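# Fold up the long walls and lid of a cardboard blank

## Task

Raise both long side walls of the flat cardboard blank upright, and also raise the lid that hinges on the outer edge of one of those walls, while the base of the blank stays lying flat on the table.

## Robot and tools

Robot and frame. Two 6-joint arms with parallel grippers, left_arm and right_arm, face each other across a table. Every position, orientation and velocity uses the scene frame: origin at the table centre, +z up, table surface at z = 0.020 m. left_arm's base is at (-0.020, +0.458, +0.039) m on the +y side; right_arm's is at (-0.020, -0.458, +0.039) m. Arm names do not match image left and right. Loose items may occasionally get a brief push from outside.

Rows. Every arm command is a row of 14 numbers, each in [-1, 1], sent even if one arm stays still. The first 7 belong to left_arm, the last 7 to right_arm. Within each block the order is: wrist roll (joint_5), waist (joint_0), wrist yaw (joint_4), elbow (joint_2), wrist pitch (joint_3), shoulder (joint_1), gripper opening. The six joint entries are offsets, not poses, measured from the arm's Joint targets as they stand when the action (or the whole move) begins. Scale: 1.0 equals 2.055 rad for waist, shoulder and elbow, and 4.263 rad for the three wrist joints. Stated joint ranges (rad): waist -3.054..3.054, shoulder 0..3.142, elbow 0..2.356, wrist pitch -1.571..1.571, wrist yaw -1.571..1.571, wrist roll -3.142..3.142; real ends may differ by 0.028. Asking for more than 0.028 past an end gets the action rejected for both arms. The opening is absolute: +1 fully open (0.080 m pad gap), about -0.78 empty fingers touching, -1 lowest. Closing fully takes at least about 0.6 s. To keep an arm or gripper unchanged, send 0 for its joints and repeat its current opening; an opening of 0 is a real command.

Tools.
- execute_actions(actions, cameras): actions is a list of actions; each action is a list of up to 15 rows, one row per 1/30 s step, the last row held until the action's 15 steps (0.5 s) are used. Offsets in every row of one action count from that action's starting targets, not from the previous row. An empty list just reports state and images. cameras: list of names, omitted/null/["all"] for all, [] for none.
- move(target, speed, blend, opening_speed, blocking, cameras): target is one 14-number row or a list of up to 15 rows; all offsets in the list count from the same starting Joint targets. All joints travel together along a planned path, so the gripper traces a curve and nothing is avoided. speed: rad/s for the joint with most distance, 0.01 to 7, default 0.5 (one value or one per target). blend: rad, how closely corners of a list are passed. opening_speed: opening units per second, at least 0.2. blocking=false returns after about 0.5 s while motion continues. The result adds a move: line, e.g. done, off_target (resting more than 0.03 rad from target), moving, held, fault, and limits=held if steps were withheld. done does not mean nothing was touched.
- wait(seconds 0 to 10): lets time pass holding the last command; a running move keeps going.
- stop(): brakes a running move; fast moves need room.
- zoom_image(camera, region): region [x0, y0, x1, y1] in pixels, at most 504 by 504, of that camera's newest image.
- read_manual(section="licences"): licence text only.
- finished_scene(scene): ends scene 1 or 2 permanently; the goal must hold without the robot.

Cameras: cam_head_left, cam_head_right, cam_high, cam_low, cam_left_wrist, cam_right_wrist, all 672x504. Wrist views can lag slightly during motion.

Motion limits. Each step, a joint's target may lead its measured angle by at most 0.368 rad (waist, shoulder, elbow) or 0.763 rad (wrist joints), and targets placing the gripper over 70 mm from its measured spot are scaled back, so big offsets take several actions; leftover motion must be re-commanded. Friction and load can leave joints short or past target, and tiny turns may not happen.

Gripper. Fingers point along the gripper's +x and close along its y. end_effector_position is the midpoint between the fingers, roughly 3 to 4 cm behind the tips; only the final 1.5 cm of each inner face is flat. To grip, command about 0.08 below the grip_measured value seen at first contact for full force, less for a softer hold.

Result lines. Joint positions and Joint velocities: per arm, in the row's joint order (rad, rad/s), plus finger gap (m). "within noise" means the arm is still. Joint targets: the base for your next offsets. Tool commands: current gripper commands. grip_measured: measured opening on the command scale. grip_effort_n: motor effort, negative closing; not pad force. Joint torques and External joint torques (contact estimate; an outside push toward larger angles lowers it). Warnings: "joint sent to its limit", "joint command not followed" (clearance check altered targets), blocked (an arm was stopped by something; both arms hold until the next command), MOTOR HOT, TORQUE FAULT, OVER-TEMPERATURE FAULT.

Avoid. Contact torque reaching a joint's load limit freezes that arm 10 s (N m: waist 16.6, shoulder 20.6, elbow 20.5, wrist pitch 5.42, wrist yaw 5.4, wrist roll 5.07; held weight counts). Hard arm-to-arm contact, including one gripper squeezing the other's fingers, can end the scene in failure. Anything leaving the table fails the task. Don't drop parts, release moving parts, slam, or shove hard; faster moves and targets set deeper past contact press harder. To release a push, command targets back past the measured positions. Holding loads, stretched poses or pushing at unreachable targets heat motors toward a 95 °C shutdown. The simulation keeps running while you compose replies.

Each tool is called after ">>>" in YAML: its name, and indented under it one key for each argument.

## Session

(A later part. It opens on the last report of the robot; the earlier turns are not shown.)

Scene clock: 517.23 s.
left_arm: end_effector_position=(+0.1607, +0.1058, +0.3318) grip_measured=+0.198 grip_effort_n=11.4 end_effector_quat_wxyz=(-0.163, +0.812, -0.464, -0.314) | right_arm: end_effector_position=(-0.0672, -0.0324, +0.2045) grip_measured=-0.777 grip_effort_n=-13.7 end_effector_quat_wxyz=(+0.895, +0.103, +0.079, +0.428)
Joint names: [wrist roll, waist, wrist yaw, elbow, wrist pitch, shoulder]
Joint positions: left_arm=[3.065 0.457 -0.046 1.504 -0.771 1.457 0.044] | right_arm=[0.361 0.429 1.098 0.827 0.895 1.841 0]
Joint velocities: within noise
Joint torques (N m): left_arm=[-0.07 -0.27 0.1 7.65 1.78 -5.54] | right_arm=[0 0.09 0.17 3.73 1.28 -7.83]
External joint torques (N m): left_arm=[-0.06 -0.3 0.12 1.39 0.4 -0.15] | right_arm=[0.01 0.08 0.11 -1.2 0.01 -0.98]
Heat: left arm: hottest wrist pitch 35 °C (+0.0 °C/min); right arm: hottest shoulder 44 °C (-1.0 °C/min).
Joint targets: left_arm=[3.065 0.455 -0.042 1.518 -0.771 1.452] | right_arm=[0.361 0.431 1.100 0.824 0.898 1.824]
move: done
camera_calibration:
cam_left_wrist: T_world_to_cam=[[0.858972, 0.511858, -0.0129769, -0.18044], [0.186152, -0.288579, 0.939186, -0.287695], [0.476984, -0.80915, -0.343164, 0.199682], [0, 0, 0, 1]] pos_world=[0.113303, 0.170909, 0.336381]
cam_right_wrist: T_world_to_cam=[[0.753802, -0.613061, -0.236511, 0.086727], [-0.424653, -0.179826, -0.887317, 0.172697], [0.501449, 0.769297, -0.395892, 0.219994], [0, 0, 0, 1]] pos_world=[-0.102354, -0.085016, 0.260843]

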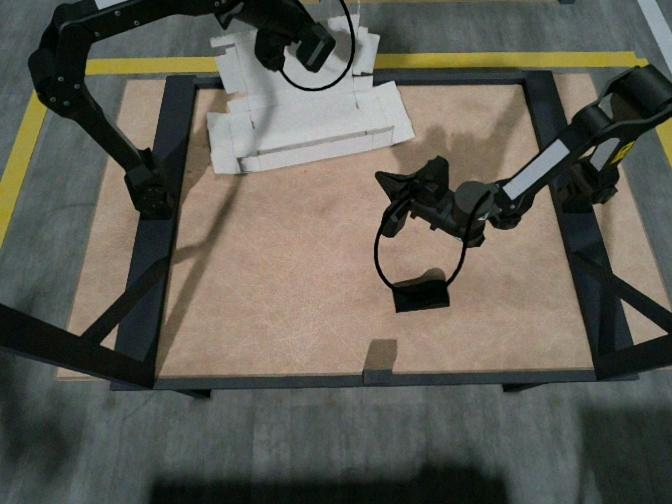

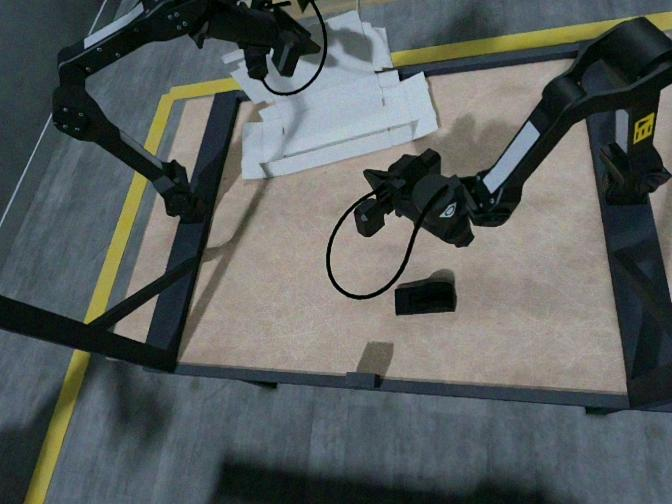

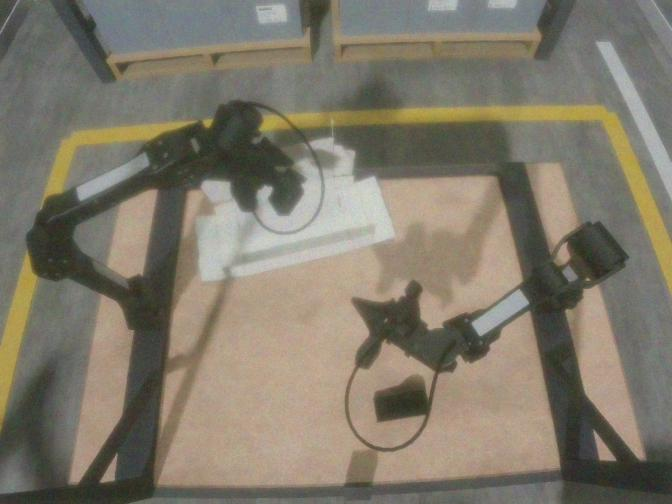

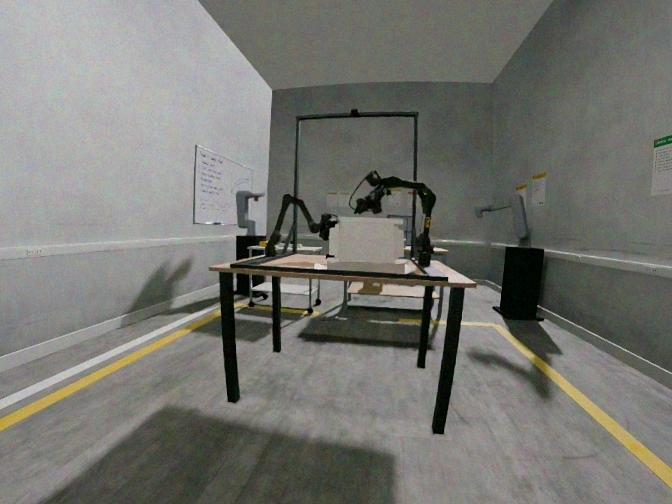

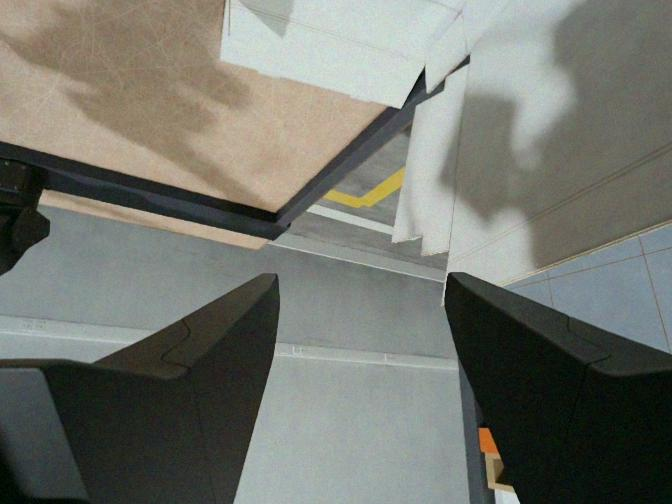

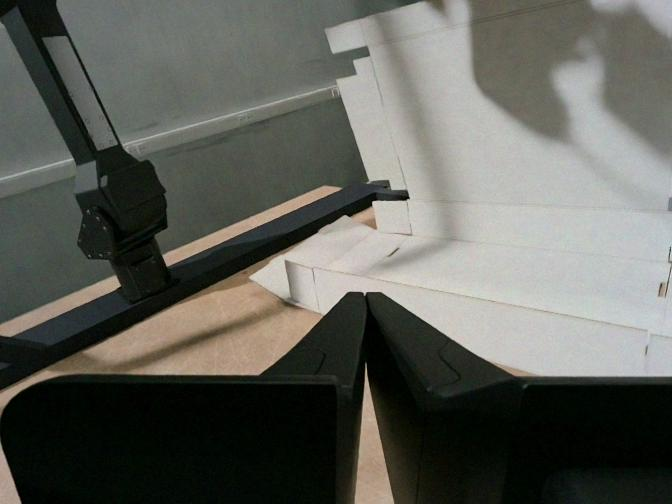

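>>> move:
  target:
    - [0,0,0.01,-0.2277,0.1004,0.1484,0.2,0,0,0,0,0,0,-0.78]
    - [0,0,0.01,-0.2744,0.1483,0.2195,0.2,0,0,0,0,0,0,-0.78]
    - [0,-0.085,0.01,-0.2744,0.1483,0.2195,0.2,0,0,0,0,0,0,-0.78]
  speed: [0.5,0.2,0.12]
  cameras: ["cam_head_left","cam_low","cam_left_wrist","cam_right_wrist"]

>>> zoom_image:
  camera: "cam_low"
  region: [270, 205, 430, 285]

Scene clock: 535.53 s.
left_arm: end_effector_position=(+0.1018, +0.0575, +0.0651) grip_measured=+0.198 grip_effort_n=10.9 end_effector_quat_wxyz=(-0.253, +0.717, -0.508, -0.405) | right_arm: end_effector_position=(-0.0672, -0.0324, +0.2045) grip_measured=-0.777 grip_effort_n=-13.7 end_effector_quat_wxyz=(+0.895, +0.103, +0.079, +0.428)
Joint names: [wrist roll, waist, wrist yaw, elbow, wrist pitch, shoulder]
Joint positions: left_arm=[3.059 0.297 0.003 0.991 -0.127 1.858 0.044] | right_arm=[0.361 0.429 1.098 0.827 0.895 1.841 0]
Joint velocities: within noise
Joint torques (N m): left_arm=[0.16 -1.89 -0.11 1.61 0.66 -1.8] | right_arm=[0.01 0.07 0.17 3.71 1.28 -7.83]
External joint torques (N m): left_arm=[0.16 -1.89 -0.11 -3.68 -0.42 5.51] | right_arm=[0.02 0.08 0.1 -1.23 0.02 -0.96]
Heat: left arm: hottest wrist pitch 37 °C (+2.0 °C/min); right arm: hottest shoulder 44 °C (-1.0 °C/min).
Joint targets: left_arm=[3.064 0.281 0.000 0.954 -0.139 1.904] | right_arm=[0.361 0.431 1.100 0.824 0.898 1.824]
move: off_target (left_arm); left_arm: the shoulder is farthest, 0.046 rad from its target
camera_calibration:
cam_left_wrist: T_world_to_cam=[[0.936461, 0.34892, -0.0359989, -0.105648], [0.230682, -0.535289, 0.812559, -0.022254], [0.264249, -0.769234, -0.581767, 0.132038], [0, 0, 0, 1]] pos_world=[0.069178, 0.126519, 0.091095]
cam_right_wrist: T_world_to_cam=[[0.753802, -0.613061, -0.236511, 0.086727], [-0.424653, -0.179826, -0.887317, 0.172697], [0.501449, 0.769297, -0.395892, 0.219994], [0, 0, 0, 1]] pos_world=[-0.102354, -0.085016, 0.260843]
Images, in order (width x height): cam_head_left 672x504, cam_low 672x504, cam_left_wrist 672x504, cam_right_wrist 672x504.

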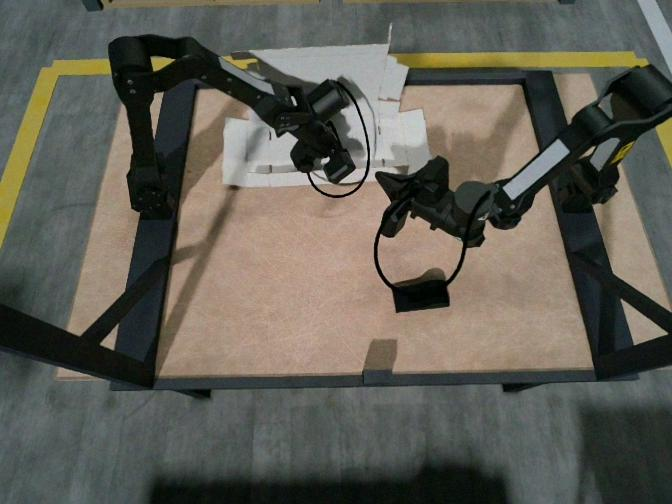

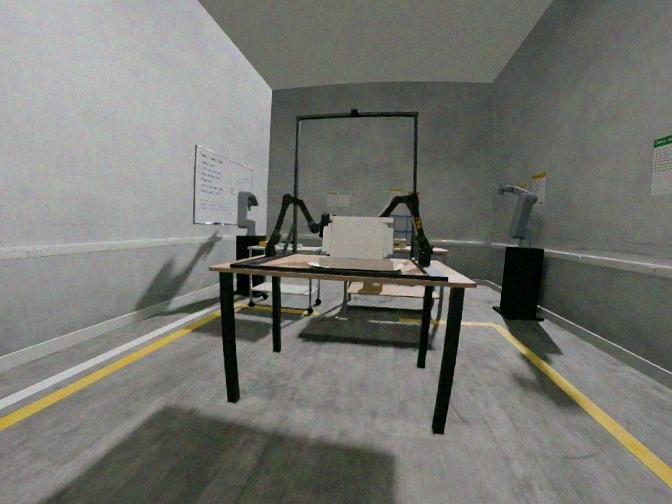

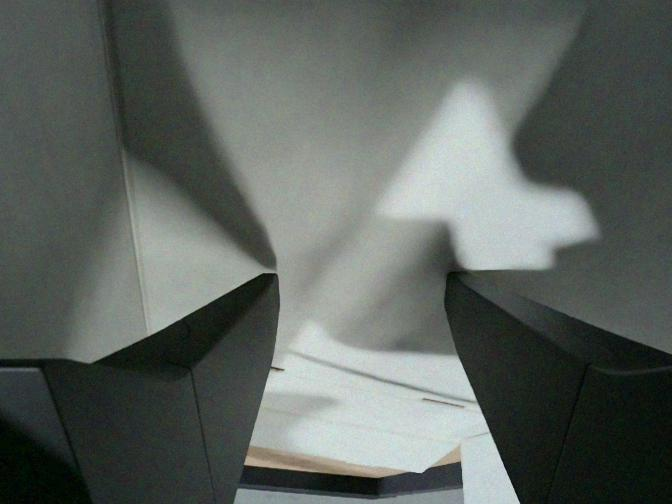

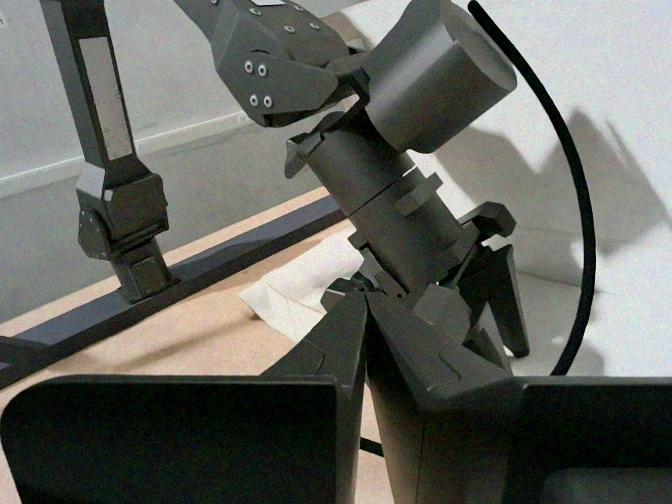

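Scaled by 3.150 from the camera's 672x504 image, which has a finer 960x720 frame.

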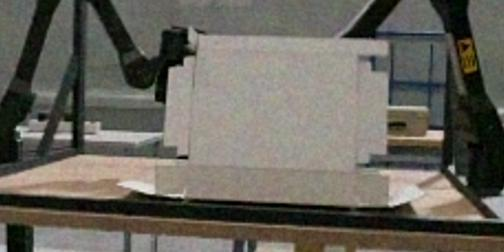

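>>> move:
  target:
    - [0,0,0,0.05,-0.048,-0.062,0.2,0,0,0,0,0,0,-0.78]
    - [0,0,0,0.26,-0.15,-0.2,0.2,0,0.05,0,0,0,-0.2,-0.78]
    - [0,-0.45,0,0.2,-0.15,-0.3,0.2,0,0.2,0,0,0,-0.3,-0.78]
  speed: [0.3,0.5,0.8]

>>> zoom_image:
  camera: "cam_head_left"
  region: [200, 10, 460, 240]

>>> zoom_image:
  camera: "cam_head_right"
  region: [200, 10, 460, 240]

>>> zoom_image:
  camera: "cam_low"
  region: [290, 205, 430, 285]

Scene clock: 543.03 s.
left_arm: end_effector_position=(-0.2324, +0.1733, +0.3354) grip_measured=+0.198 grip_effort_n=10.9 end_effector_quat_wxyz=(-0.289, +0.433, -0.833, -0.186) | right_arm: end_effector_position=(-0.1515, -0.1590, +0.4176) grip_measured=-0.777 grip_effort_n=-14.2 end_effector_quat_wxyz=(+0.712, +0.379, +0.151, +0.572)
Joint names: [wrist roll, waist, wrist yaw, elbow, wrist pitch, shoulder]
Joint positions: left_arm=[3.062 -0.642 -0.001 1.375 -0.778 1.296 0.044] | right_arm=[0.361 0.838 1.1 0.826 0.896 1.219 0]
Joint velocities: within noise
Joint torques (N m): left_arm=[0.01 -0.1 0.08 5.39 1.81 -5.11] | right_arm=[-0.02 0.15 -0.24 4.84 0.93 -4.21]
External joint torques (N m): left_arm=[0.01 -0.14 0.08 -0.89 0.39 -0.85] | right_arm=[0.02 0.13 0.02 -1.04 0.02 -0.79]
Heat: left arm: hottest wrist pitch 36 °C (+2.0 °C/min); right arm: hottest shoulder 44 °C (+0.0 °C/min).
Joint targets: left_arm=[3.064 -0.644 0.000 1.365 -0.778 1.287] | right_arm=[0.361 0.842 1.100 0.824 0.898 1.207]
move: done
camera_calibration:
cam_left_wrist: T_world_to_cam=[[0.827405, -0.55968, -0.0464691, 0.312292], [-0.143612, -0.290848, 0.94593, -0.276832], [-0.542933, -0.775994, -0.321025, 0.192873], [0, 0, 0, 1]] pos_world=[-0.193431, 0.243936, 0.338293]
cam_right_wrist: T_world_to_cam=[[0.711177, -0.0624761, -0.700231, 0.39785], [-0.701085, 0.0106784, -0.712997, 0.218751], [0.0520226, 0.997989, -0.0362068, 0.262039], [0, 0, 0, 1]] pos_world=[-0.14321, -0.238992, 0.444044]

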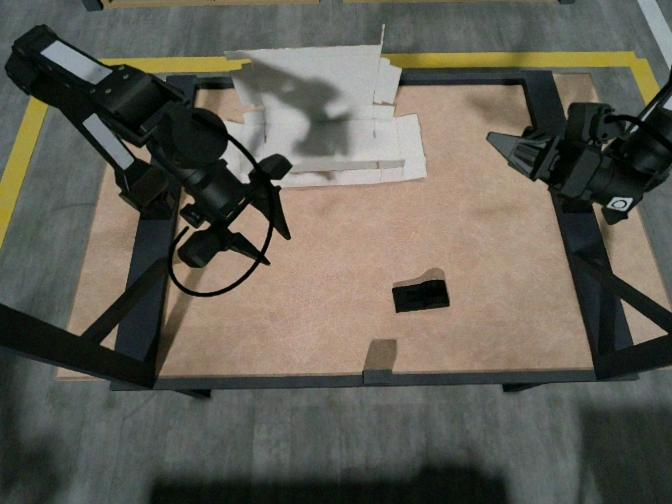

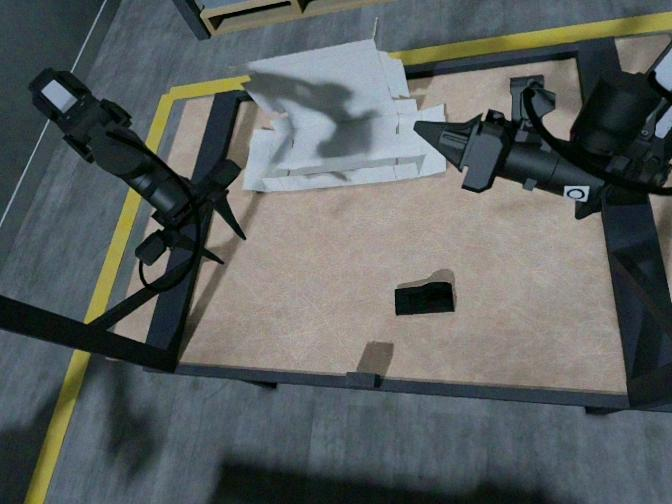

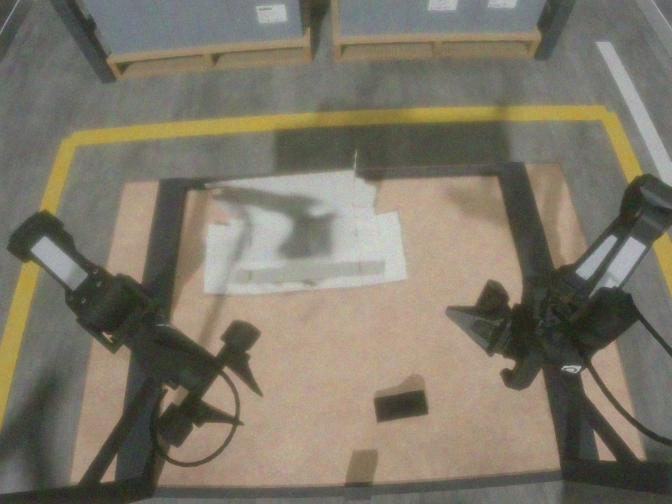

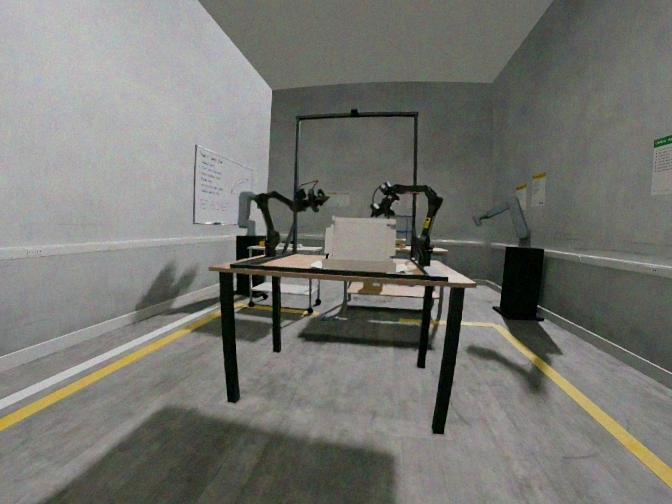

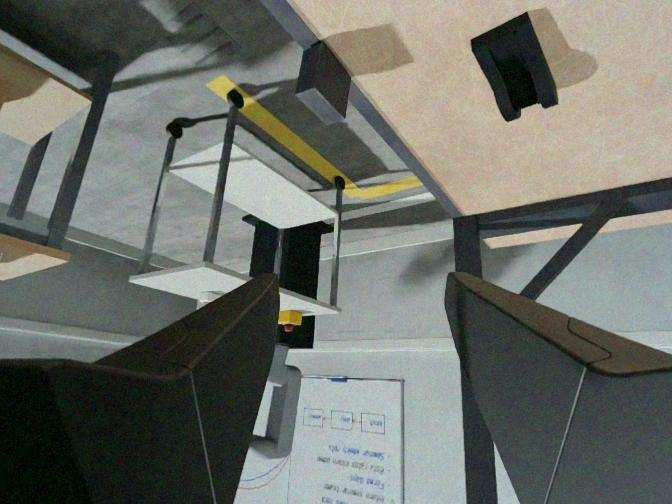

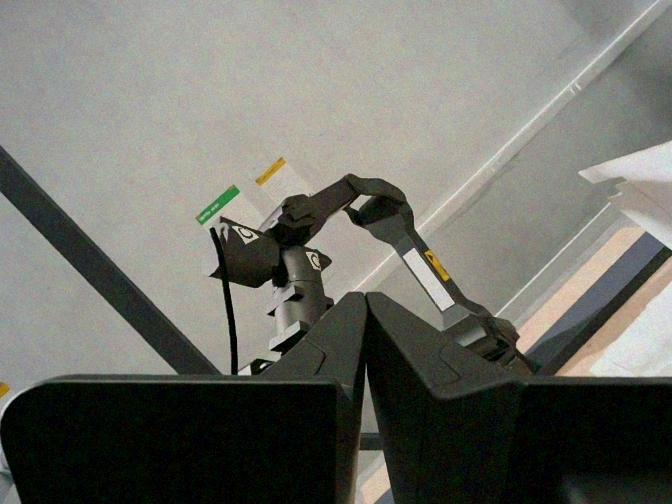

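Scaled by 1.938 from the camera's 672x504 image, which has a finer 960x720 frame.

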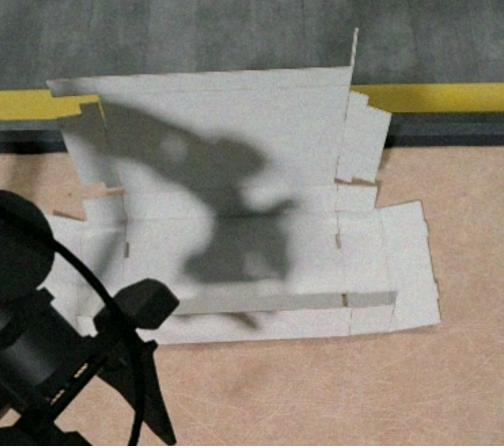

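Scaled by 1.938 from the camera's 672x504 image, which has a finer 960x720 frame.

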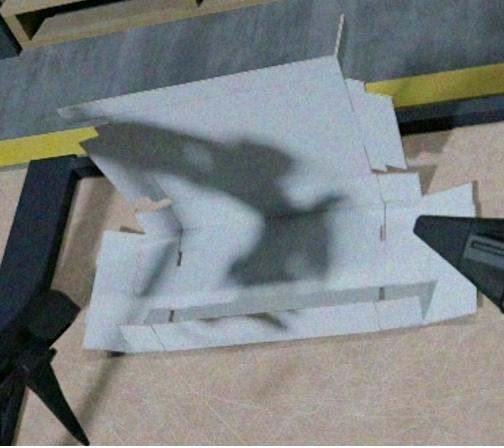

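Scaled by 3.600 from the camera's 672x504 image, which has a finer 960x720 frame.

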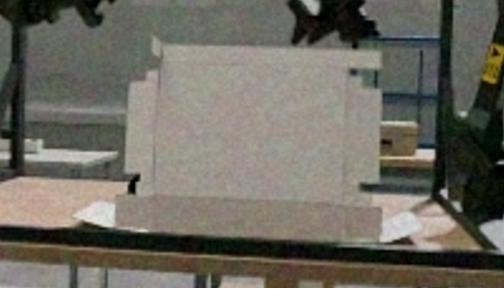

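>>> finished_scene:
  scene: 2

The scene is finished: the task was done.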